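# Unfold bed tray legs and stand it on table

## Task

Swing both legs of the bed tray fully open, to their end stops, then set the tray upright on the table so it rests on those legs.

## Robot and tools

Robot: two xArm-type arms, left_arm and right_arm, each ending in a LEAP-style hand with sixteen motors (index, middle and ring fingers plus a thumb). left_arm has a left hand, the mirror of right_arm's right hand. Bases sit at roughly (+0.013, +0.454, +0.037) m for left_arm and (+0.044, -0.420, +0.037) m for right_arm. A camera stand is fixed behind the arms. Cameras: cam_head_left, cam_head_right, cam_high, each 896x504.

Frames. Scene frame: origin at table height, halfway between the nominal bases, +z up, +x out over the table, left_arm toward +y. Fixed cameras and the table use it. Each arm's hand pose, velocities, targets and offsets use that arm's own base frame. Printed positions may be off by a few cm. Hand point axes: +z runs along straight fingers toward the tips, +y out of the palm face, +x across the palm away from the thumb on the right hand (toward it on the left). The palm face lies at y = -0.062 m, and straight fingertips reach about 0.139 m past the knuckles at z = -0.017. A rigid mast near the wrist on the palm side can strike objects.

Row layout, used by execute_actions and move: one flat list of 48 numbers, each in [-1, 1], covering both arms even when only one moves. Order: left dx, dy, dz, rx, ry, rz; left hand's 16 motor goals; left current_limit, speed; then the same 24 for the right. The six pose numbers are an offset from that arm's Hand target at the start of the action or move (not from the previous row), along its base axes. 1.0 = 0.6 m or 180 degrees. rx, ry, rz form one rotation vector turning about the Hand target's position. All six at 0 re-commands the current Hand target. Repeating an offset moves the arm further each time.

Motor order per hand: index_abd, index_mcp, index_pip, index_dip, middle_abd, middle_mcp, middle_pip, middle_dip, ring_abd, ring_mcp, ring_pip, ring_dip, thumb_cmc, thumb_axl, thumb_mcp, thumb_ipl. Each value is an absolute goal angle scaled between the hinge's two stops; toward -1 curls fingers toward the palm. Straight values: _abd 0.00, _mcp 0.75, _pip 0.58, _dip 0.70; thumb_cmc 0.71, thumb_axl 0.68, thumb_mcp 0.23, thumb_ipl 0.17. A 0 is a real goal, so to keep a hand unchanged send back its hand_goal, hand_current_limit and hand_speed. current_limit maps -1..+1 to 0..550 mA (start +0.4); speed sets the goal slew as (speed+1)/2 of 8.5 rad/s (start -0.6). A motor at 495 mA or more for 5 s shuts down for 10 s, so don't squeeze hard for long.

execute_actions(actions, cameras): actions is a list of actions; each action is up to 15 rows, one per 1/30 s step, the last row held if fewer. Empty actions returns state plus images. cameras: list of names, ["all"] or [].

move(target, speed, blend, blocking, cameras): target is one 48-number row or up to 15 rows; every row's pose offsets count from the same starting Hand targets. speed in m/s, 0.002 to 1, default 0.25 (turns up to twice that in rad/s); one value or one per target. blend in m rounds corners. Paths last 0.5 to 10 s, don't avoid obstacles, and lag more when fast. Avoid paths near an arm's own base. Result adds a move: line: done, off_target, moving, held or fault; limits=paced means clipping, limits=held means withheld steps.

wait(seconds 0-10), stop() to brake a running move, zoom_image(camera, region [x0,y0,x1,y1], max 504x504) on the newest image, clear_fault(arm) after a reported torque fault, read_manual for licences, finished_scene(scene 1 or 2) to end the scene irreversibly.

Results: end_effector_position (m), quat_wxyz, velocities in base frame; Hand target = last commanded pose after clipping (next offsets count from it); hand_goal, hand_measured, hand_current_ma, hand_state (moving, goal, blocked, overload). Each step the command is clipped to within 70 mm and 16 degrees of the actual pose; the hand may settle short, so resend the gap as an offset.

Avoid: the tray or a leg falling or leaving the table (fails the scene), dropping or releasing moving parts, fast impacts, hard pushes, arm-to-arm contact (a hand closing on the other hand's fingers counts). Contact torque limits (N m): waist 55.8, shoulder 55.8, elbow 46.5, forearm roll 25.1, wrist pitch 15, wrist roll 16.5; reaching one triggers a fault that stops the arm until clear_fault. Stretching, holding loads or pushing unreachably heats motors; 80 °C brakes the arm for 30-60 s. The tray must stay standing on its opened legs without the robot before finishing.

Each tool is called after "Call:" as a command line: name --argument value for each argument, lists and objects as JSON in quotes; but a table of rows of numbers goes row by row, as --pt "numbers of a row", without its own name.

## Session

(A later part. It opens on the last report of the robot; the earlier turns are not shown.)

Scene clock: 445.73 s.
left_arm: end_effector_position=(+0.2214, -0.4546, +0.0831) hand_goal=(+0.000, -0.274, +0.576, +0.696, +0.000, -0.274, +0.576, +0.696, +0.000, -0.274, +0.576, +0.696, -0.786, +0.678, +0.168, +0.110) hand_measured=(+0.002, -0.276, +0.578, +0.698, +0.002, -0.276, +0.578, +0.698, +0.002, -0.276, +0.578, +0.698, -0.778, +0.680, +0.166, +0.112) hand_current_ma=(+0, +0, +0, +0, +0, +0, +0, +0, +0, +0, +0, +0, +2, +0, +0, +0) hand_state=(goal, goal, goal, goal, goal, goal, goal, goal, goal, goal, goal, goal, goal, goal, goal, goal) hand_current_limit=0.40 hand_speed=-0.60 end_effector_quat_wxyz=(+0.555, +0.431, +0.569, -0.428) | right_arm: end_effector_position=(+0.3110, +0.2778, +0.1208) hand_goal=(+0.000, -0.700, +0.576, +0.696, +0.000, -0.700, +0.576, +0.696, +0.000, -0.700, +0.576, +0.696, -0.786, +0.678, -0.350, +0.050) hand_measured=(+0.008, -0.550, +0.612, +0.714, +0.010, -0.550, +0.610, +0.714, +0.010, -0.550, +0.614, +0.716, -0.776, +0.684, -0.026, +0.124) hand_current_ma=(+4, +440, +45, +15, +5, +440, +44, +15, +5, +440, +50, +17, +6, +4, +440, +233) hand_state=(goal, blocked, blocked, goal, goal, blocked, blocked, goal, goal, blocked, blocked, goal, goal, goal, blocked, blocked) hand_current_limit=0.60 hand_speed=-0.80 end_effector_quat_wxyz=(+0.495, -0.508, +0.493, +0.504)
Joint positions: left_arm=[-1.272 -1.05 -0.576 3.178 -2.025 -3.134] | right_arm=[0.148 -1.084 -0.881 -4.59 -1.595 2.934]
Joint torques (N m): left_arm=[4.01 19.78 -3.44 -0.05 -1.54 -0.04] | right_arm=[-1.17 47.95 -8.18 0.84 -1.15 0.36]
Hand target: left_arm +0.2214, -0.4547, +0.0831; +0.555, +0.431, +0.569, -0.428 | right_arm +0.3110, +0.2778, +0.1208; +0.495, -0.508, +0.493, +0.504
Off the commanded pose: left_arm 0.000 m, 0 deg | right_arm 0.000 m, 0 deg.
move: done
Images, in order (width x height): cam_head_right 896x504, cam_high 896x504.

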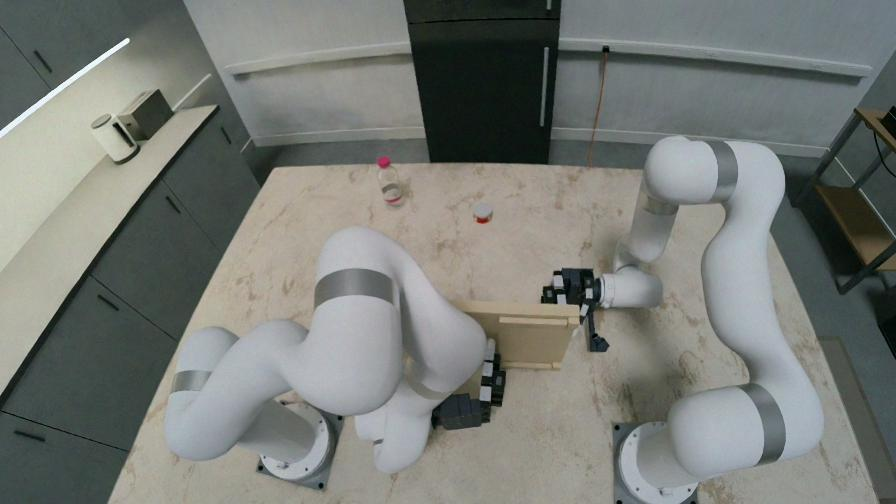

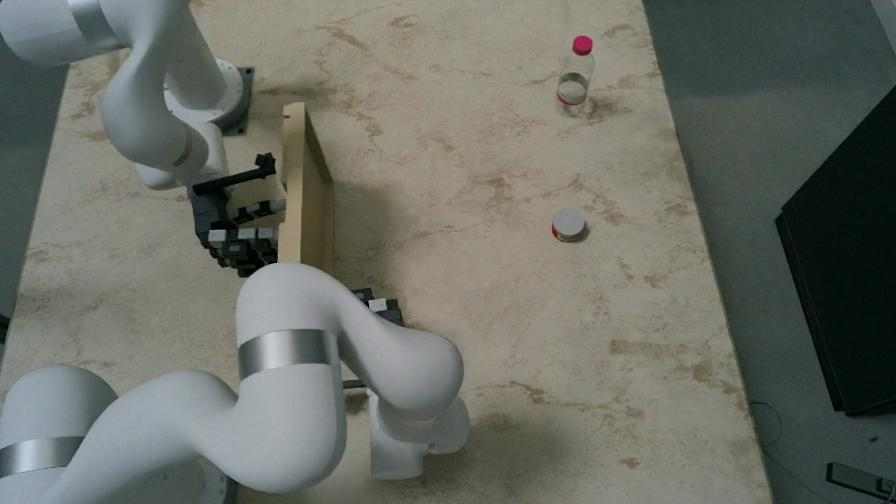

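Call:
move --target '[0.025,0.001,0,0,0,0,0,-0.274,0.576,0.696,0,-0.274,0.576,0.696,0,-0.274,0.576,0.696,-0.786,0.678,0.168,0.11,0.4,-0.6,0,0,0,0,0,0,0,-0.7,0.576,0.696,0,-0.7,0.576,0.696,0,-0.7,0.576,0.696,-0.786,0.678,-0.35,0.05,0.6,-0.8]' --cameras '["cam_high","cam_head_right"]' --speed 0.03

Call:
zoom_image --camera "cam_high" --region '[200, 90, 340, 250]'

Call:
zoom_image --camera "cam_head_right" --region '[400, 280, 560, 440]'

Scene clock: 455.37 s.
left_arm: end_effector_position=(+0.2364, -0.4541, +0.0831) hand_goal=(+0.000, -0.274, +0.576, +0.696, +0.000, -0.274, +0.576, +0.696, +0.000, -0.274, +0.576, +0.696, -0.786, +0.678, +0.168, +0.110) hand_measured=(+0.002, -0.276, +0.578, +0.698, +0.002, -0.276, +0.578, +0.698, +0.002, -0.276, +0.578, +0.698, -0.778, +0.680, +0.166, +0.112) hand_current_ma=(+0, +0, +0, +0, +0, +0, +0, +0, +0, +0, +0, +0, +2, +0, +0, +0) hand_state=(goal, goal, goal, goal, goal, goal, goal, goal, goal, goal, goal, goal, goal, goal, goal, goal) hand_current_limit=0.40 hand_speed=-0.60 end_effector_quat_wxyz=(+0.555, +0.431, +0.569, -0.428) | right_arm: end_effector_position=(+0.3110, +0.2778, +0.1208) hand_goal=(+0.000, -0.700, +0.576, +0.696, +0.000, -0.700, +0.576, +0.696, +0.000, -0.700, +0.576, +0.696, -0.786, +0.678, -0.350, +0.050) hand_measured=(+0.008, -0.552, +0.612, +0.714, +0.008, -0.550, +0.610, +0.714, +0.008, -0.552, +0.614, +0.716, -0.778, +0.684, -0.026, +0.124) hand_current_ma=(+3, +440, +45, +15, +4, +440, +44, +15, +4, +440, +50, +18, +5, +4, +440, +233) hand_state=(goal, blocked, blocked, goal, goal, blocked, blocked, goal, goal, blocked, blocked, goal, goal, goal, blocked, blocked) hand_current_limit=0.60 hand_speed=-0.80 end_effector_quat_wxyz=(+0.495, -0.508, +0.493, +0.504)
Joint positions: left_arm=[-1.22 -1.048 -0.585 3.235 -2.013 -3.109] | right_arm=[0.148 -1.084 -0.881 -4.59 -1.595 2.934]
Joint torques (N m): left_arm=[4.33 23.21 -3.93 0.36 -1.42 0.31] | right_arm=[-2.3 46.12 -7.95 0.48 -1.22 0.06]
Hand target: left_arm +0.2364, -0.4541, +0.0831; +0.555, +0.431, +0.569, -0.428 | right_arm +0.3110, +0.2778, +0.1208; +0.495, -0.508, +0.493, +0.504
Off the commanded pose: left_arm 0.000 m, 0 deg | right_arm 0.000 m, 0 deg.
move: done
Images, in order (width x height): cam_head_right 896x504, cam_high 896x504.

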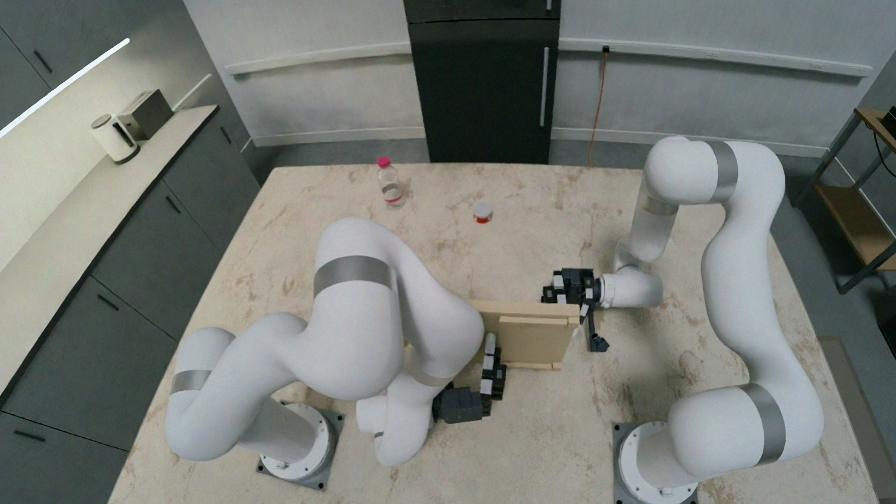

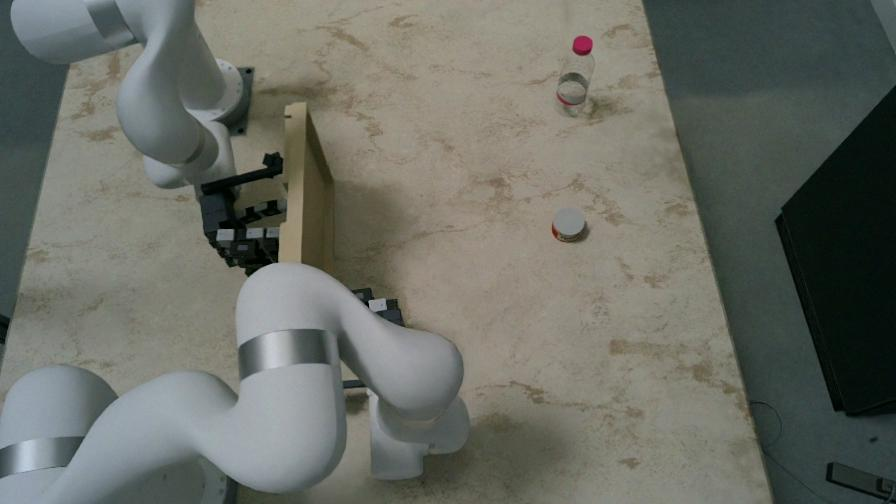

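Scaled by 3.150 from the camera's 896x504 image, which has a finer 1280x720 frame.

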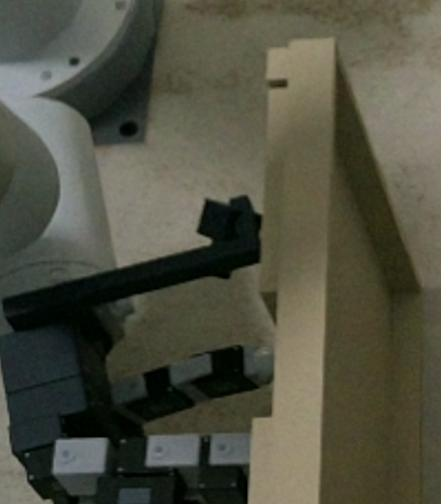

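Scaled by 3.150 from the camera's 896x504 image, which has a finer 1280x720 frame.

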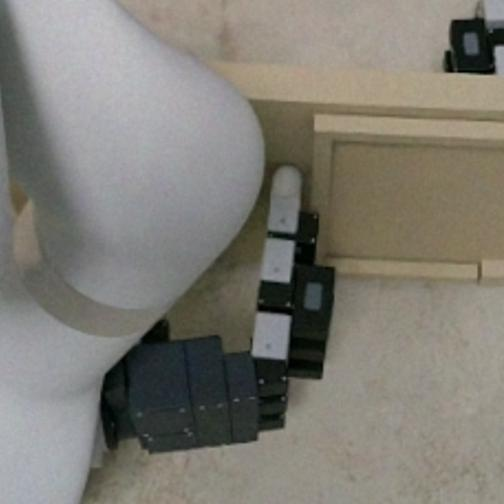

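Call:
move --pt "-0.006 0 0 0 0 0 0 -0.274 0.576 0.696 0 -0.274 0.576 0.696 0 -0.274 0.576 0.696 -0.786 0.678 0.168 0.11 -0.2 -0.85 0 0 0 0 0 0 0 -0.7 0.576 0.696 0 -0.7 0.576 0.696 0 -0.7 0.576 0.696 -0.786 0.678 -0.35 0.05 0.6 -0.8" --pt "-0.006 0 0 0 0 0 0 -0.65 0.576 0.696 0 -0.65 0.576 0.696 0 -0.65 0.576 0.696 -0.786 0.678 0.168 0.11 -0.3 -0.85 0 0 0 0 0 0 0 -0.7 0.576 0.696 0 -0.7 0.576 0.696 0 -0.7 0.576 0.696 -0.786 0.678 -0.35 0.05 0.6 -0.8" --cameras '["cam_high","cam_head_right"]' --speed 0.03

Call:
zoom_image --camera "cam_high" --region '[200, 90, 340, 250]'

Call:
zoom_image --camera "cam_head_right" --region '[400, 280, 560, 440]'

Scene clock: 468.83 s.
left_arm: end_effector_position=(+0.2328, -0.4541, +0.0831) hand_goal=(+0.000, -0.650, +0.576, +0.696, +0.000, -0.650, +0.576, +0.696, +0.000, -0.650, +0.576, +0.696, -0.786, +0.678, +0.168, +0.110) hand_measured=(+0.002, -0.646, +0.578, +0.698, +0.002, -0.648, +0.578, +0.698, +0.002, -0.648, +0.578, +0.698, -0.778, +0.680, +0.166, +0.112) hand_current_ma=(+0, +0, +0, +0, +0, +0, +0, +0, +0, +0, +0, +0, +2, +0, +0, +0) hand_state=(goal, goal, goal, goal, goal, goal, goal, goal, goal, goal, goal, goal, goal, goal, goal, goal) hand_current_limit=-0.30 hand_speed=-0.85 end_effector_quat_wxyz=(+0.555, +0.431, +0.569, -0.428) | right_arm: end_effector_position=(+0.3110, +0.2778, +0.1208) hand_goal=(+0.000, -0.700, +0.576, +0.696, +0.000, -0.700, +0.576, +0.696, +0.000, -0.700, +0.576, +0.696, -0.786, +0.678, -0.350, +0.050) hand_measured=(+0.008, -0.552, +0.612, +0.714, +0.008, -0.550, +0.610, +0.714, +0.008, -0.552, +0.614, +0.716, -0.778, +0.684, -0.026, +0.124) hand_current_ma=(+3, +440, +45, +15, +4, +440, +44, +15, +3, +440, +50, +18, +5, +4, +440, +233) hand_state=(goal, blocked, blocked, goal, goal, blocked, blocked, goal, goal, blocked, blocked, goal, goal, goal, blocked, blocked) hand_current_limit=0.60 hand_speed=-0.80 end_effector_quat_wxyz=(+0.495, -0.508, +0.493, +0.504)
Joint positions: left_arm=[-1.232 -1.048 -0.582 3.221 -2.017 -3.115] | right_arm=[0.148 -1.084 -0.881 -4.59 -1.595 2.934]
Joint torques (N m): left_arm=[-2.05 19.32 -0.57 -0.18 -3.61 0.05] | right_arm=[-2.23 44.87 -8.09 -0.37 -1.08 -0.31]
Hand target: left_arm +0.2328, -0.4541, +0.0831; +0.555, +0.431, +0.569, -0.428 | right_arm +0.3110, +0.2778, +0.1208; +0.495, -0.508, +0.493, +0.504
Off the commanded pose: left_arm 0.000 m, 0 deg | right_arm 0.000 m, 0 deg.
move: done
Images, in order (width x height): cam_head_right 896x504, cam_high 896x504.

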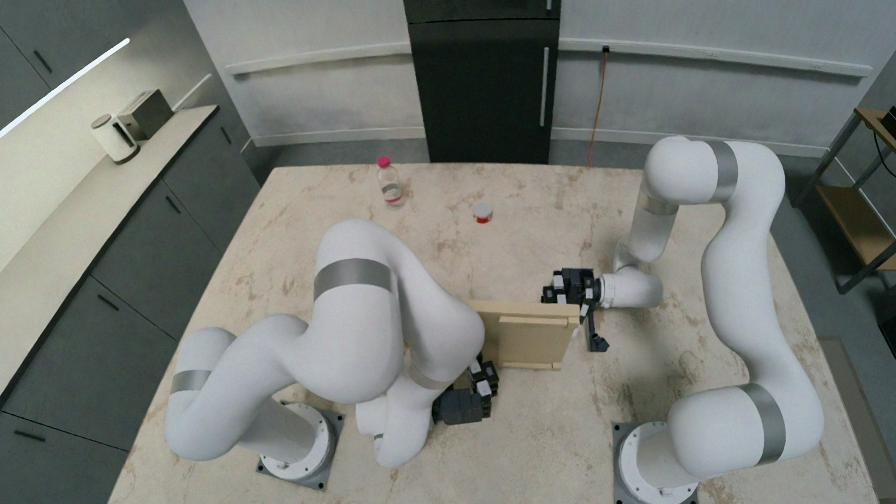

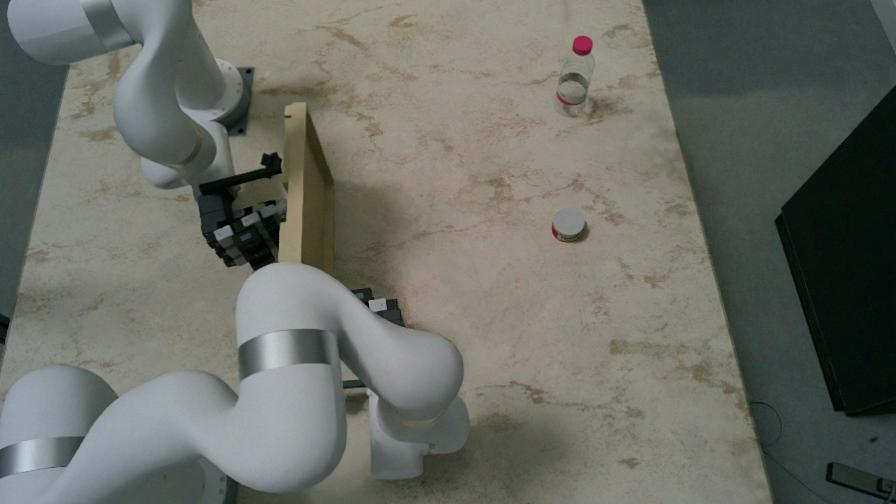

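Scaled by 3.150 from the camera's 896x504 image, which has a finer 1280x720 frame.

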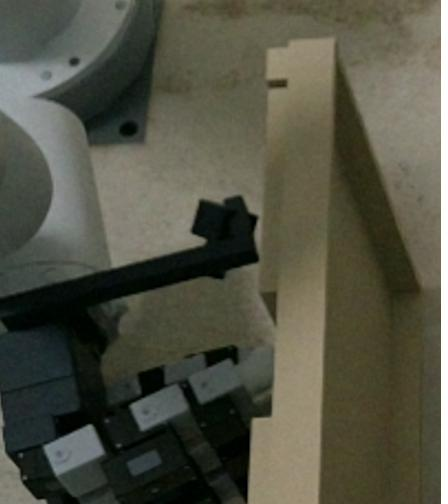

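Scaled by 3.150 from the camera's 896x504 image, which has a finer 1280x720 frame.

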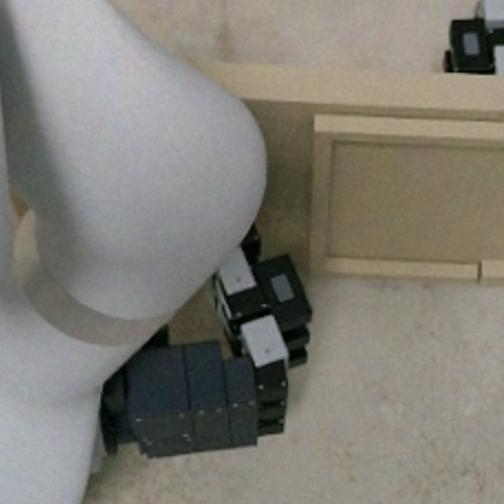

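Call:
move --pt "-0.05 0 0 0 0 0 0 -0.37 0.576 0.696 0 -0.37 0.576 0.696 0 -0.37 0.576 0.696 -0.786 0.678 0.168 0.11 0 -0.7 0 0 0 0 0 0 0 -0.7 0.576 0.696 0 -0.7 0.576 0.696 0 -0.7 0.576 0.696 -0.786 0.678 -0.35 0.05 0.6 -0.8" --pt "-0.05 0 0 0 0 -0.0389 0 -0.37 0.576 0.696 0 -0.37 0.576 0.696 0 -0.37 0.576 0.696 -0.786 0.678 0.168 0.11 0 -0.7 0 0 0 0 0 0 0 -0.7 0.576 0.696 0 -0.7 0.576 0.696 0 -0.7 0.576 0.696 -0.786 0.678 -0.35 0.05 0.6 -0.8" --pt "0.0025 0.0015 0 0 0 -0.0389 0 -0.37 0.576 0.696 0 -0.37 0.576 0.696 0 -0.37 0.576 0.696 -0.786 0.678 0.168 0.11 0 -0.7 0 0 0 0 0 0 0 -0.7 0.576 0.696 0 -0.7 0.576 0.696 0 -0.7 0.576 0.696 -0.786 0.678 -0.35 0.05 0.6 -0.8" --pt "0.0025 0.0015 0 0 0 -0.0389 0 -0.6 0.576 0.696 0 -0.6 0.576 0.696 0 -0.6 0.576 0.696 -0.786 0.678 0.168 0.11 -0.3 -0.85 0 0 0 0 0 0 0 -0.7 0.576 0.696 0 -0.7 0.576 0.696 0 -0.7 0.576 0.696 -0.786 0.678 -0.35 0.05 0.6 -0.8" --cameras '["cam_high","cam_head_right"]' --speed '[0.08,0.08,0.04,0.04]'

Call:
zoom_image --camera "cam_high" --region '[200, 90, 340, 250]'

Scene clock: 492.87 s.
left_arm: end_effector_position=(+0.2343, -0.4532, +0.0831) hand_goal=(+0.000, -0.600, +0.576, +0.696, +0.000, -0.600, +0.576, +0.696, +0.000, -0.600, +0.576, +0.696, -0.786, +0.678, +0.168, +0.110) hand_measured=(+0.002, -0.596, +0.578, +0.698, +0.002, -0.598, +0.578, +0.698, +0.002, -0.598, +0.578, +0.698, -0.778, +0.680, +0.166, +0.112) hand_current_ma=(+0, +0, +0, +0, +0, +0, +0, +0, +0, +0, +0, +0, +2, +0, +0, +0) hand_state=(goal, goal, goal, goal, goal, goal, goal, goal, goal, goal, goal, goal, goal, goal, goal, goal) hand_current_limit=-0.30 hand_speed=-0.85 end_effector_quat_wxyz=(+0.528, +0.465, +0.542, -0.461) | right_arm: end_effector_position=(+0.3110, +0.2778, +0.1208) hand_goal=(+0.000, -0.700, +0.576, +0.696, +0.000, -0.700, +0.576, +0.696, +0.000, -0.700, +0.576, +0.696, -0.786, +0.678, -0.350, +0.050) hand_measured=(+0.008, -0.552, +0.612, +0.714, +0.008, -0.550, +0.610, +0.714, +0.008, -0.552, +0.614, +0.716, -0.778, +0.684, -0.026, +0.124) hand_current_ma=(+3, +440, +45, +15, +4, +440, +44, +15, +3, +440, +50, +18, +5, +4, +440, +233) hand_state=(goal, blocked, blocked, goal, goal, blocked, blocked, goal, goal, blocked, blocked, goal, goal, goal, blocked, blocked) hand_current_limit=0.60 hand_speed=-0.80 end_effector_quat_wxyz=(+0.495, -0.508, +0.493, +0.504)
Joint positions: left_arm=[-1.124 -1.051 -0.571 3.476 -2.008 -2.998] | right_arm=[0.148 -1.084 -0.881 -4.59 -1.595 2.934]
Joint torques (N m): left_arm=[3 23.36 -3.33 1 -1.46 0.47] | right_arm=[-1.93 44.12 -7.61 0.37 -1.2 -0.34]
Hand target: left_arm +0.2343, -0.4532, +0.0831; +0.528, +0.465, +0.542, -0.461 | right_arm +0.3110, +0.2778, +0.1208; +0.495, -0.508, +0.493, +0.504
Off the commanded pose: left_arm 0.000 m, 0 deg | right_arm 0.000 m, 0 deg.
move: done
Images, in order (width x height): cam_head_right 896x504, cam_high 896x504.

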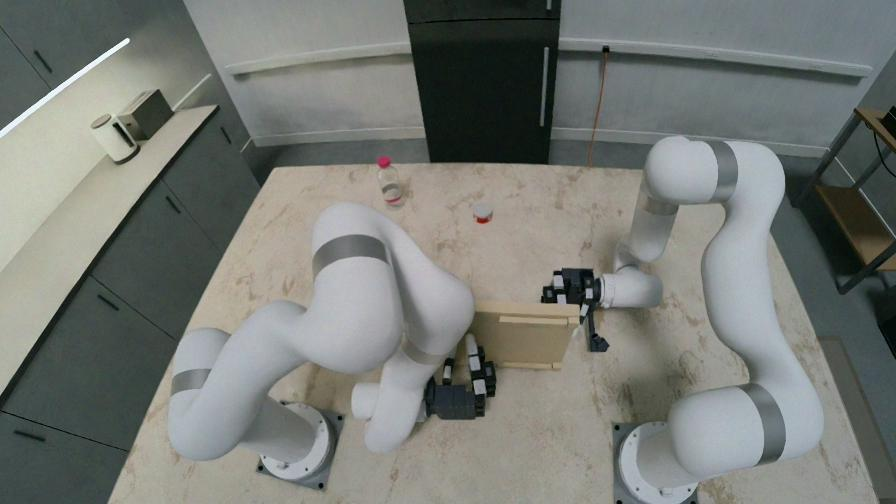

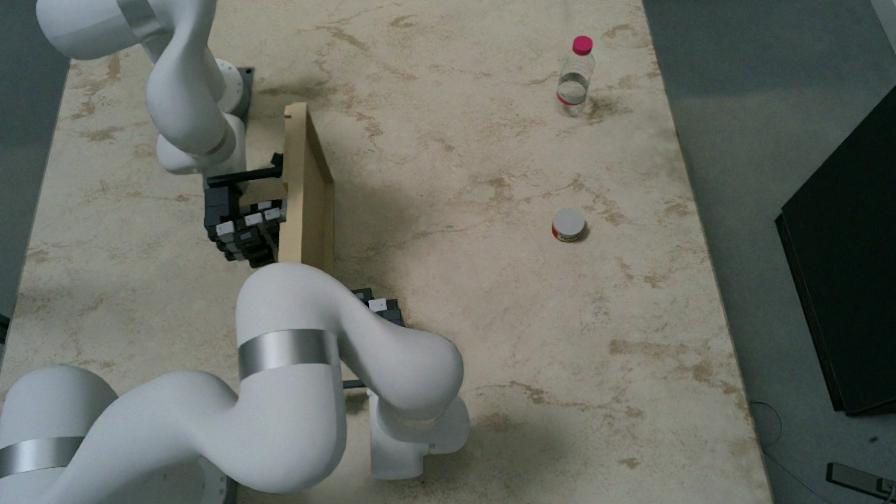

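Scaled by 3.150 from the camera's 896x504 image, which has a finer 1280x720 frame.

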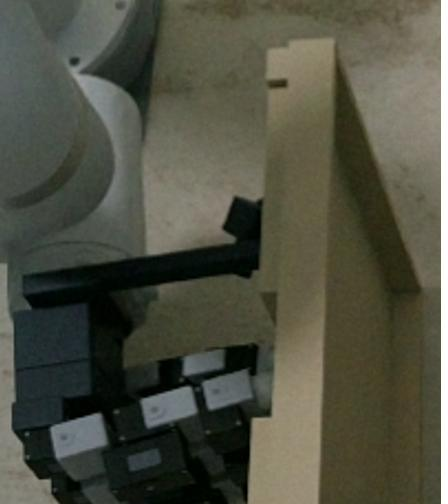

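Call:
zoom_image --camera "cam_head_right" --region '[420, 290, 520, 430]'

Scaled by 3.600 from the camera's 896x504 image, which has a finer 1280x720 frame.

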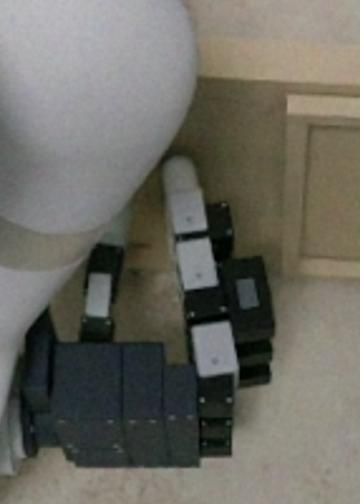

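Call:
move --pt "0 0 0 0 0 0 0 -0.78 0.576 0.696 0 -0.78 0.576 0.696 0 -0.78 0.576 0.696 -0.786 0.678 0.168 0.11 -0.3 -0.85 0 0 0 0 0 0 0 -0.7 0.576 0.696 0 -0.7 0.576 0.696 0 -0.7 0.576 0.696 -0.786 0.678 -0.35 0.05 0.6 -0.8" --cameras '["cam_high","cam_head_right"]' --speed 0.04

Call:
zoom_image --camera "cam_head_right" --region '[420, 290, 520, 430]'

Scene clock: 500.00 s.
left_arm: end_effector_position=(+0.2343, -0.4532, +0.0831) hand_goal=(+0.000, -0.780, +0.576, +0.696, +0.000, -0.780, +0.576, +0.696, +0.000, -0.780, +0.576, +0.696, -0.786, +0.678, +0.168, +0.110) hand_measured=(+0.002, -0.630, +0.598, +0.708, +0.002, -0.644, +0.608, +0.710, +0.002, -0.644, +0.600, +0.710, -0.778, +0.680, +0.166, +0.112) hand_current_ma=(+0, +191, +12, +5, +0, +192, +25, +6, +0, +192, +14, +5, +2, +0, +0, +0) hand_state=(goal, blocked, blocked, goal, goal, blocked, blocked, goal, goal, blocked, blocked, goal, goal, goal, goal, goal) hand_current_limit=-0.30 hand_speed=-0.85 end_effector_quat_wxyz=(+0.528, +0.465, +0.542, -0.461) | right_arm: end_effector_position=(+0.3110, +0.2778, +0.1208) hand_goal=(+0.000, -0.700, +0.576, +0.696, +0.000, -0.700, +0.576, +0.696, +0.000, -0.700, +0.576, +0.696, -0.786, +0.678, -0.350, +0.050) hand_measured=(+0.008, -0.552, +0.612, +0.714, +0.008, -0.550, +0.612, +0.714, +0.008, -0.552, +0.616, +0.716, -0.778, +0.684, -0.026, +0.124) hand_current_ma=(+3, +440, +48, +15, +4, +440, +47, +15, +3, +440, +54, +18, +5, +4, +440, +233) hand_state=(goal, blocked, blocked, goal, goal, blocked, blocked, goal, goal, blocked, blocked, goal, goal, goal, blocked, blocked) hand_current_limit=0.60 hand_speed=-0.80 end_effector_quat_wxyz=(+0.495, -0.508, +0.493, +0.504)
Joint positions: left_arm=[-1.124 -1.051 -0.572 3.476 -2.008 -2.998] | right_arm=[0.148 -1.084 -0.881 -4.59 -1.595 2.934]
Joint torques (N m): left_arm=[1.77 21.56 0.94 0.23 -1.94 0.37] | right_arm=[-3.12 44.28 -7.98 0.5 -1.22 -0.37]
Hand target: left_arm +0.2343, -0.4532, +0.0831; +0.528, +0.465, +0.542, -0.461 | right_arm +0.3110, +0.2778, +0.1208; +0.495, -0.508, +0.493, +0.504
Off the commanded pose: left_arm 0.000 m, 0 deg | right_arm 0.000 m, 0 deg.
move: done
Images, in order (width x height): cam_head_right 896x504, cam_high 896x504.

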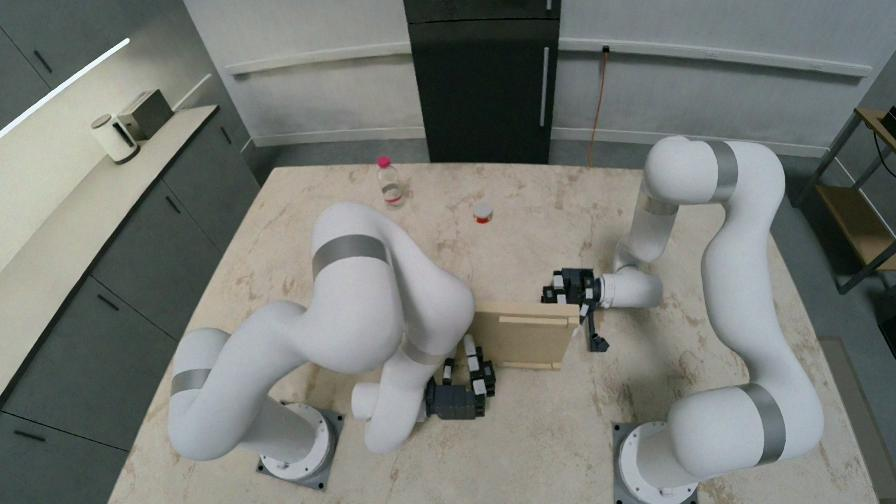

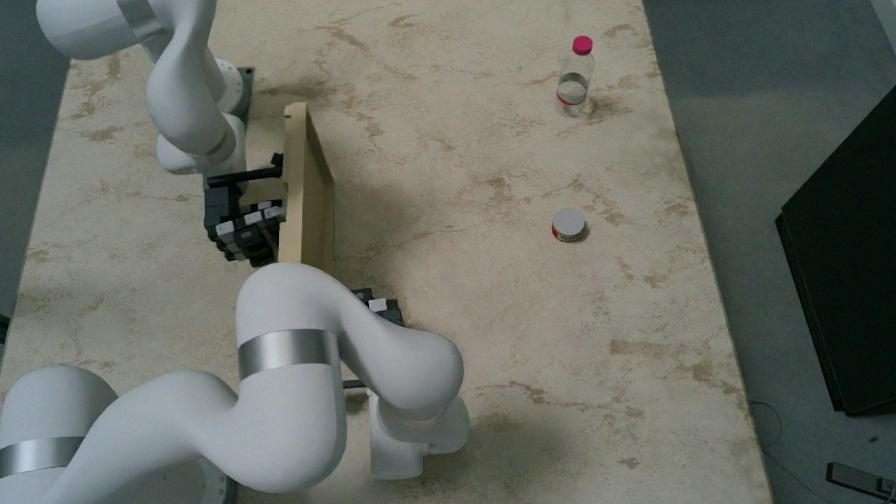

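Scaled by 3.600 from the camera's 896x504 image, which has a finer 1280x720 frame.

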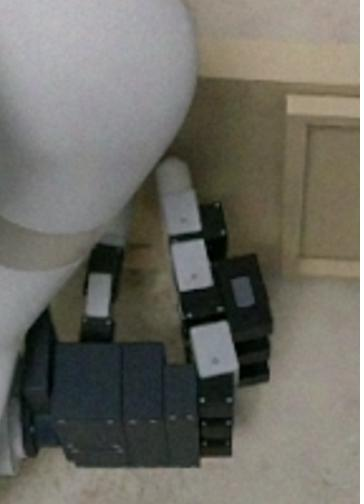

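Call:
move --pt "0 0 0 0 0 0 0 -0.5 0.576 0.696 0 -0.5 0.576 0.696 0 -0.5 0.576 0.696 -0.786 0.678 0.2 0.11 0 -0.7 0 0 0 0 0 0 0 -0.7 0.576 0.696 0 -0.7 0.576 0.696 0 -0.7 0.576 0.696 -0.786 0.678 -0.35 0.05 0.6 -0.8" --pt "-0.001 0.025 0 0 0 0 0 -0.5 0.576 0.696 0 -0.5 0.576 0.696 0 -0.5 0.576 0.696 -0.786 0.678 0.2 0.11 0 -0.7 0 0 0 0 0 0 0 -0.7 0.576 0.696 0 -0.7 0.576 0.696 0 -0.7 0.576 0.696 -0.786 0.678 -0.35 0.05 0.6 -0.8" --pt "-0.001 0.025 0 0 0 0 0 -0.6 0.576 0.696 0 -0.6 0.576 0.696 0 -0.6 0.576 0.696 -0.786 0.678 0.2 0.11 0 -0.8 0 0 0 0 0 0 0 -0.7 0.576 0.696 0 -0.7 0.576 0.696 0 -0.7 0.576 0.696 -0.786 0.678 -0.35 0.05 0.6 -0.8" --pt "-0.001 0.025 0 0 0 0 0 -0.6 0.576 0.696 0 -0.6 0.576 0.696 0 -0.6 0.576 0.696 -0.786 0.678 -0.15 0.11 0 -0.85 0 0 0 0 0 0 0 -0.7 0.576 0.696 0 -0.7 0.576 0.696 0 -0.7 0.576 0.696 -0.786 0.678 -0.35 0.05 0.6 -0.8" --cameras '["cam_high","cam_head_right"]' --speed 0.04

Call:
zoom_image --camera "cam_head_right" --region '[420, 290, 520, 430]'

Call:
zoom_image --camera "cam_high" --region '[200, 90, 340, 250]'

Scene clock: 508.00 s.
left_arm: end_effector_position=(+0.2337, -0.4382, +0.0831) hand_goal=(+0.000, -0.600, +0.576, +0.696, +0.000, -0.600, +0.576, +0.696, +0.000, -0.600, +0.576, +0.696, -0.786, +0.678, -0.150, +0.110) hand_measured=(+0.002, -0.526, +0.592, +0.704, +0.004, -0.534, +0.598, +0.704, +0.002, -0.536, +0.590, +0.704, -0.778, +0.680, -0.088, +0.126) hand_current_ma=(+0, +122, +7, +2, +0, +97, +12, +2, +0, +92, +6, +2, +2, +0, +124, +11) hand_state=(goal, blocked, goal, goal, goal, blocked, blocked, goal, goal, blocked, goal, goal, goal, goal, blocked, goal) hand_current_limit=0.00 hand_speed=-0.85 end_effector_quat_wxyz=(+0.528, +0.465, +0.542, -0.461) | right_arm: end_effector_position=(+0.3110, +0.2778, +0.1208) hand_goal=(+0.000, -0.700, +0.576, +0.696, +0.000, -0.700, +0.576, +0.696, +0.000, -0.700, +0.576, +0.696, -0.786, +0.678, -0.350, +0.050) hand_measured=(+0.008, -0.552, +0.612, +0.714, +0.008, -0.550, +0.612, +0.714, +0.008, -0.552, +0.616, +0.716, -0.778, +0.684, -0.026, +0.124) hand_current_ma=(+3, +440, +48, +15, +4, +440, +47, +15, +3, +440, +54, +18, +5, +4, +440, +233) hand_state=(goal, blocked, blocked, goal, goal, blocked, blocked, goal, goal, blocked, blocked, goal, goal, goal, blocked, blocked) hand_current_limit=0.60 hand_speed=-0.80 end_effector_quat_wxyz=(+0.495, -0.508, +0.493, +0.504)
Joint positions: left_arm=[-1.101 -1.058 -0.545 3.507 -2.036 -2.974] | right_arm=[0.148 -1.084 -0.881 -4.59 -1.595 2.934]
Joint torques (N m): left_arm=[5.19 18.21 1.72 -0.21 -3.49 0.41] | right_arm=[-1.59 44.04 -7.48 0.33 -1.2 -0.32]
Hand target: left_arm +0.2337, -0.4382, +0.0831; +0.528, +0.465, +0.542, -0.461 | right_arm +0.3110, +0.2778, +0.1208; +0.495, -0.508, +0.493, +0.504
Off the commanded pose: left_arm 0.000 m, 0 deg | right_arm 0.000 m, 0 deg.
move: done
Images, in order (width x height): cam_head_right 896x504, cam_high 896x504.

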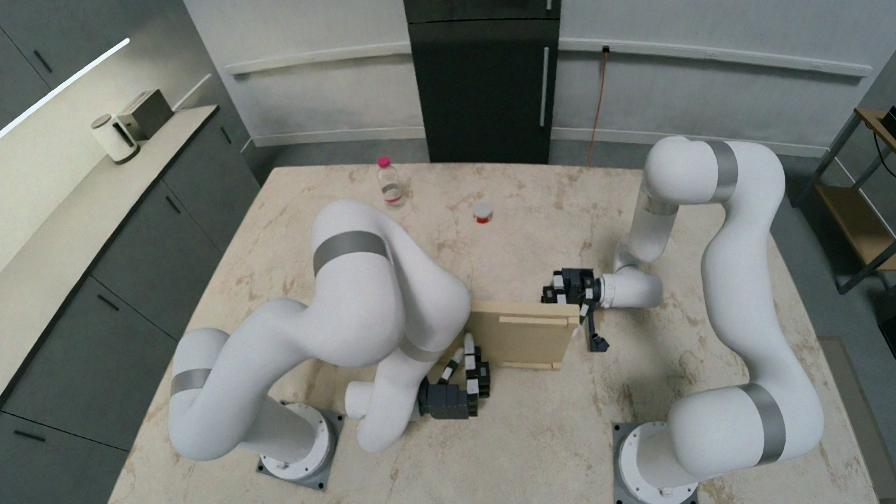

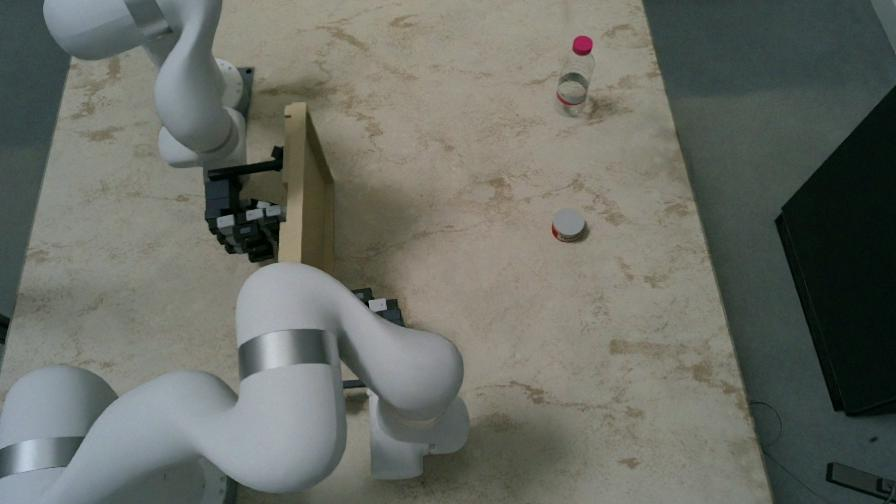

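Scaled by 3.600 from the camera's 896x504 image, which has a finer 1280x720 frame.

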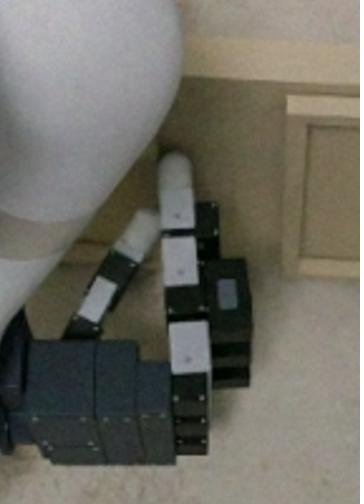

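Scaled by 3.150 from the camera's 896x504 image, which has a finer 1280x720 frame.

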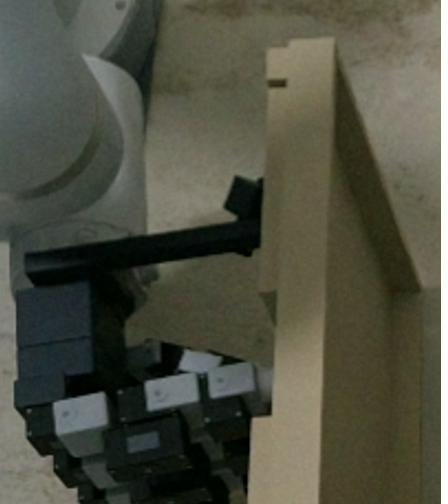

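Call:
move --pt "0 0 0 0 0 0 0 -0.5 0.576 0.696 0 -0.5 0.576 0.696 0 -0.5 0.576 0.696 -0.786 0.678 0.2 0.11 0 -0.6 0 0 0 0 0 0 0 -0.7 0.576 0.696 0 -0.7 0.576 0.696 0 -0.7 0.576 0.696 -0.786 0.678 -0.35 0.05 0.6 -0.8" --pt "-0.04 0 0 0 0 0 0 -0.178 0.139 0.696 0 -0.178 0.139 0.696 0 -0.178 0.139 0.696 -0.786 0.678 0.168 0.167 0 -0.6 0 0 0 0 0 0 0 -0.7 0.576 0.696 0 -0.7 0.576 0.696 0 -0.7 0.576 0.696 -0.786 0.678 -0.35 0.05 0.6 -0.8" --pt "0.0083 0 0 0 0 0 0 -0.178 0.139 0.696 0 -0.178 0.139 0.696 0 -0.178 0.139 0.696 -0.786 0.678 0.168 0.167 0 -0.6 0 0 0 0 0 0 0 -0.7 0.576 0.696 0 -0.7 0.576 0.696 0 -0.7 0.576 0.696 -0.786 0.678 -0.35 0.05 0.6 -0.8" --pt "0.0083 0 0 0 0 0 0 -0.42 0.139 0.696 0 -0.42 0.139 0.696 0 -0.42 0.139 0.696 -0.786 0.678 0.168 0.167 0 -0.8 0 0 0 0 0 0 0 -0.7 0.576 0.696 0 -0.7 0.576 0.696 0 -0.7 0.576 0.696 -0.786 0.678 -0.35 0.05 0.6 -0.8" --pt "0.0083 0 0 0 0 0 0 -0.42 0.139 0.696 0 -0.42 0.139 0.696 0 -0.42 0.139 0.696 -0.786 0.678 -0.12 0.167 0 -0.8 0 0 0 0 0 0 0 -0.7 0.576 0.696 0 -0.7 0.576 0.696 0 -0.7 0.576 0.696 -0.786 0.678 -0.35 0.05 0.6 -0.8" --cameras '["cam_high","cam_head_right"]' --speed 0.05

Call:
zoom_image --camera "cam_head_right" --region '[420, 290, 520, 430]'

Call:
zoom_image --camera "cam_high" --region '[200, 90, 340, 250]'

Scene clock: 524.77 s.
left_arm: end_effector_position=(+0.2387, -0.4381, +0.0831) hand_goal=(+0.000, -0.420, +0.140, +0.696, +0.000, -0.420, +0.140, +0.696, +0.000, -0.420, +0.140, +0.696, -0.786, +0.678, -0.120, +0.168) hand_measured=(+0.002, -0.302, +0.166, +0.710, +0.004, -0.312, +0.172, +0.708, +0.002, -0.314, +0.166, +0.710, -0.778, +0.680, -0.032, +0.192) hand_current_ma=(+0, +275, +16, +5, +0, +237, +23, +4, +0, +226, +16, +5, +2, +0, +235, +24) hand_state=(goal, blocked, blocked, goal, goal, blocked, blocked, goal, goal, blocked, blocked, goal, goal, goal, blocked, blocked) hand_current_limit=0.00 hand_speed=-0.80 end_effector_quat_wxyz=(+0.528, +0.465, +0.542, -0.461) | right_arm: end_effector_position=(+0.3110, +0.2778, +0.1208) hand_goal=(+0.000, -0.700, +0.576, +0.696, +0.000, -0.700, +0.576, +0.696, +0.000, -0.700, +0.576, +0.696, -0.786, +0.678, -0.350, +0.050) hand_measured=(+0.008, -0.552, +0.616, +0.714, +0.008, -0.550, +0.616, +0.714, +0.008, -0.552, +0.620, +0.718, -0.778, +0.684, -0.026, +0.122) hand_current_ma=(+3, +440, +56, +15, +4, +440, +54, +17, +3, +440, +62, +21, +5, +4, +440, +229) hand_state=(goal, blocked, blocked, goal, goal, blocked, blocked, goal, goal, blocked, blocked, blocked, goal, goal, blocked, blocked) hand_current_limit=0.60 hand_speed=-0.80 end_effector_quat_wxyz=(+0.495, -0.508, +0.493, +0.504)
Joint positions: left_arm=[-1.085 -1.056 -0.549 3.524 -2.028 -2.968] | right_arm=[0.148 -1.084 -0.881 -4.59 -1.595 2.934]
Joint torques (N m): left_arm=[4.18 18.63 0.91 -0.7 -3.2 0.46] | right_arm=[-2.59 44.39 -7.55 0.59 -1.15 -0.36]
Hand target: left_arm +0.2387, -0.4382, +0.0831; +0.528, +0.465, +0.542, -0.461 | right_arm +0.3110, +0.2778, +0.1208; +0.495, -0.508, +0.493, +0.504
Off the commanded pose: left_arm 0.000 m, 0 deg | right_arm 0.000 m, 0 deg.
move: done
Images, in order (width x height): cam_head_right 896x504, cam_high 896x504.

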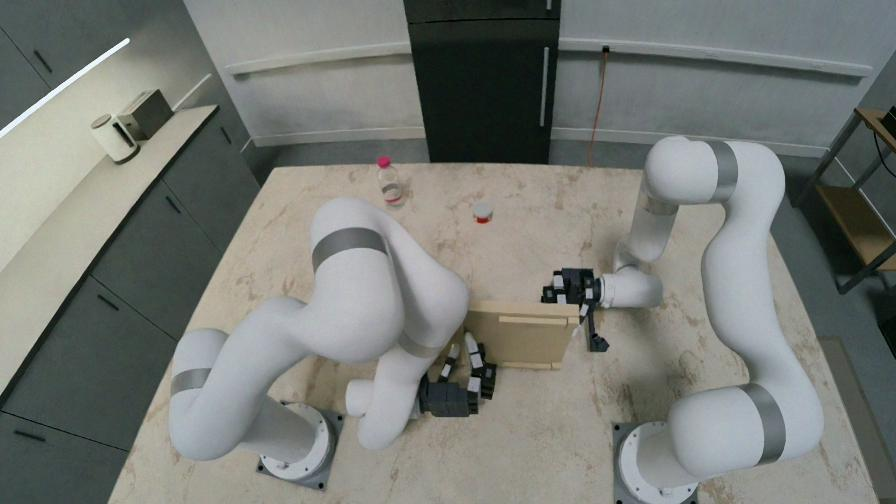

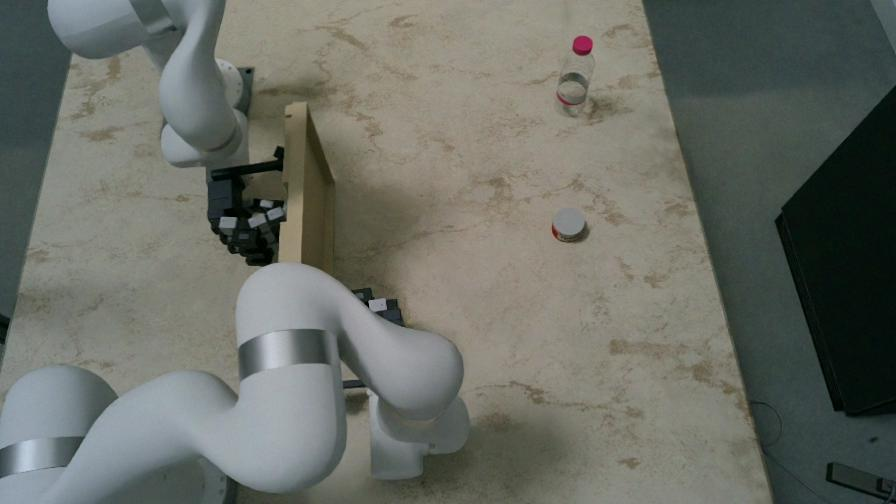

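Scaled by 3.600 from the camera's 896x504 image, which has a finer 1280x720 frame.

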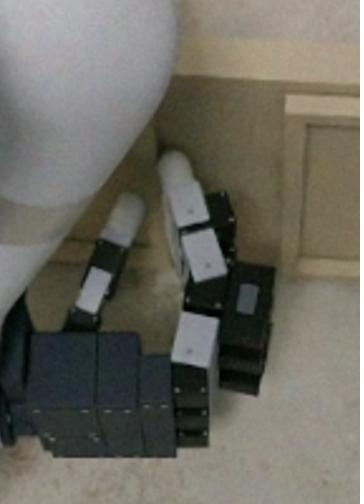

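Scaled by 3.150 from the camera's 896x504 image, which has a finer 1280x720 frame.

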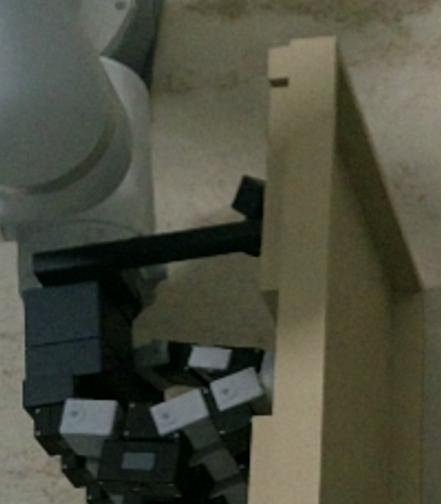

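Call:
move --pt "0 0 0 0 0 0 0 -0.5 0.139 0.696 0 -0.5 0.139 0.696 0 -0.5 0.139 0.696 -0.786 0.678 -0.35 0.167 0.55 -0.8 0 0 0 0 0 0 0 -0.7 0.576 0.696 0 -0.7 0.576 0.696 0 -0.7 0.576 0.696 -0.786 0.678 -0.35 0.05 0.6 -0.8" --pt "-0.0452 0.0031 0 0 0 0 0 -0.5 0.139 0.696 0 -0.5 0.139 0.696 0 -0.5 0.139 0.696 -0.786 0.678 -0.35 0.167 0.55 -0.8 0 0 0 0 0 0 0 -0.7 0.576 0.696 0 -0.7 0.576 0.696 0 -0.7 0.576 0.696 -0.786 0.678 -0.35 0.05 0.6 -0.8" --cameras '["cam_high","cam_head_right"]' --speed 0.03

Call:
zoom_image --camera "cam_head_right" --region '[420, 290, 580, 430]'

Call:
zoom_image --camera "cam_high" --region '[200, 90, 340, 250]'

Scene clock: 531.90 s.
left_arm: end_effector_position=(+0.2116, -0.4363, +0.0831) hand_goal=(+0.000, -0.500, +0.140, +0.696, +0.000, -0.500, +0.140, +0.696, +0.000, -0.500, +0.140, +0.696, -0.786, +0.678, -0.350, +0.168) hand_measured=(+0.004, -0.322, +0.180, +0.720, +0.006, -0.328, +0.190, +0.718, +0.004, -0.336, +0.182, +0.722, -0.780, +0.680, -0.136, +0.202) hand_current_ma=(+0, +426, +34, +14, +1, +426, +54, +12, +0, +426, +38, +16, +1, +0, +426, +45) hand_state=(goal, blocked, blocked, blocked, goal, blocked, blocked, blocked, goal, blocked, blocked, blocked, goal, goal, blocked, blocked) hand_current_limit=0.55 hand_speed=-0.80 end_effector_quat_wxyz=(+0.528, +0.465, +0.542, -0.461) | right_arm: end_effector_position=(+0.3110, +0.2778, +0.1208) hand_goal=(+0.000, -0.700, +0.576, +0.696, +0.000, -0.700, +0.576, +0.696, +0.000, -0.700, +0.576, +0.696, -0.786, +0.678, -0.350, +0.050) hand_measured=(+0.008, -0.552, +0.618, +0.714, +0.008, -0.550, +0.618, +0.716, +0.008, -0.552, +0.620, +0.718, -0.778, +0.684, -0.026, +0.120) hand_current_ma=(+3, +440, +60, +16, +4, +440, +58, +18, +3, +440, +66, +23, +4, +4, +440, +216) hand_state=(goal, blocked, blocked, goal, goal, blocked, blocked, goal, goal, blocked, blocked, blocked, goal, goal, blocked, blocked) hand_current_limit=0.60 hand_speed=-0.80 end_effector_quat_wxyz=(+0.495, -0.508, +0.493, +0.504)
Joint positions: left_arm=[-1.177 -1.065 -0.524 3.427 -2.074 -3.005] | right_arm=[0.148 -1.084 -0.881 -4.59 -1.595 2.934]
Joint torques (N m): left_arm=[0.37 16.69 3.71 -1.02 -4.03 0.02] | right_arm=[-1.1 44.59 -8.06 0.11 -1.09 -0.2]
Hand target: left_arm +0.2116, -0.4363, +0.0831; +0.528, +0.465, +0.542, -0.461 | right_arm +0.3110, +0.2778, +0.1208; +0.495, -0.508, +0.493, +0.504
Off the commanded pose: left_arm 0.000 m, 0 deg | right_arm 0.000 m, 0 deg.
move: done
Images, in order (width x height): cam_head_right 896x504, cam_high 896x504.

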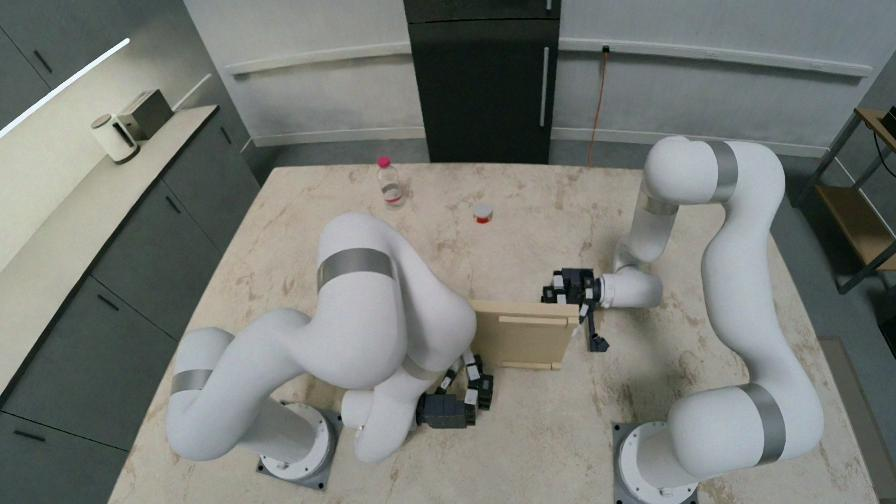

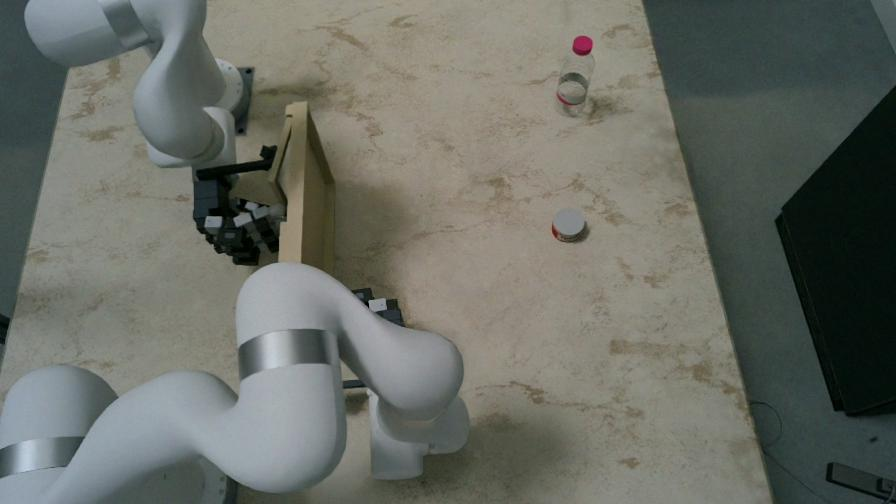

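Scaled by 3.150 from the camera's 896x504 image, which has a finer 1280x720 frame.

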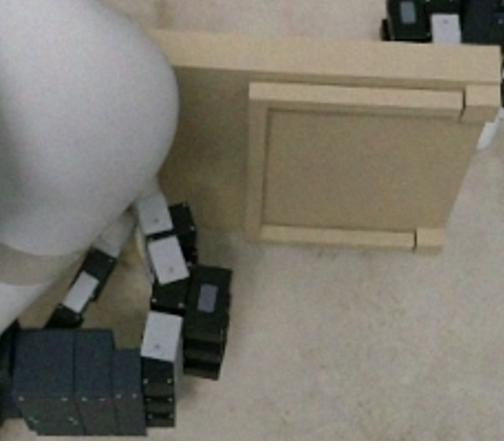

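Scaled by 3.150 from the camera's 896x504 image, which has a finer 1280x720 frame.

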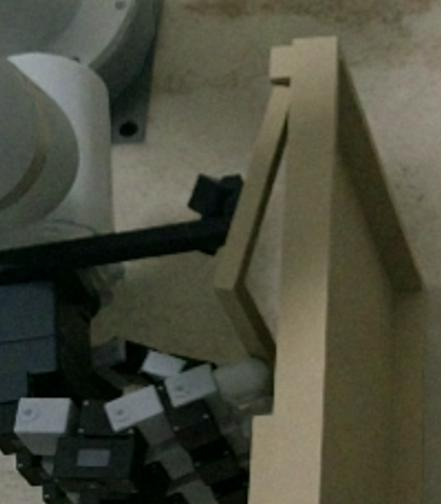

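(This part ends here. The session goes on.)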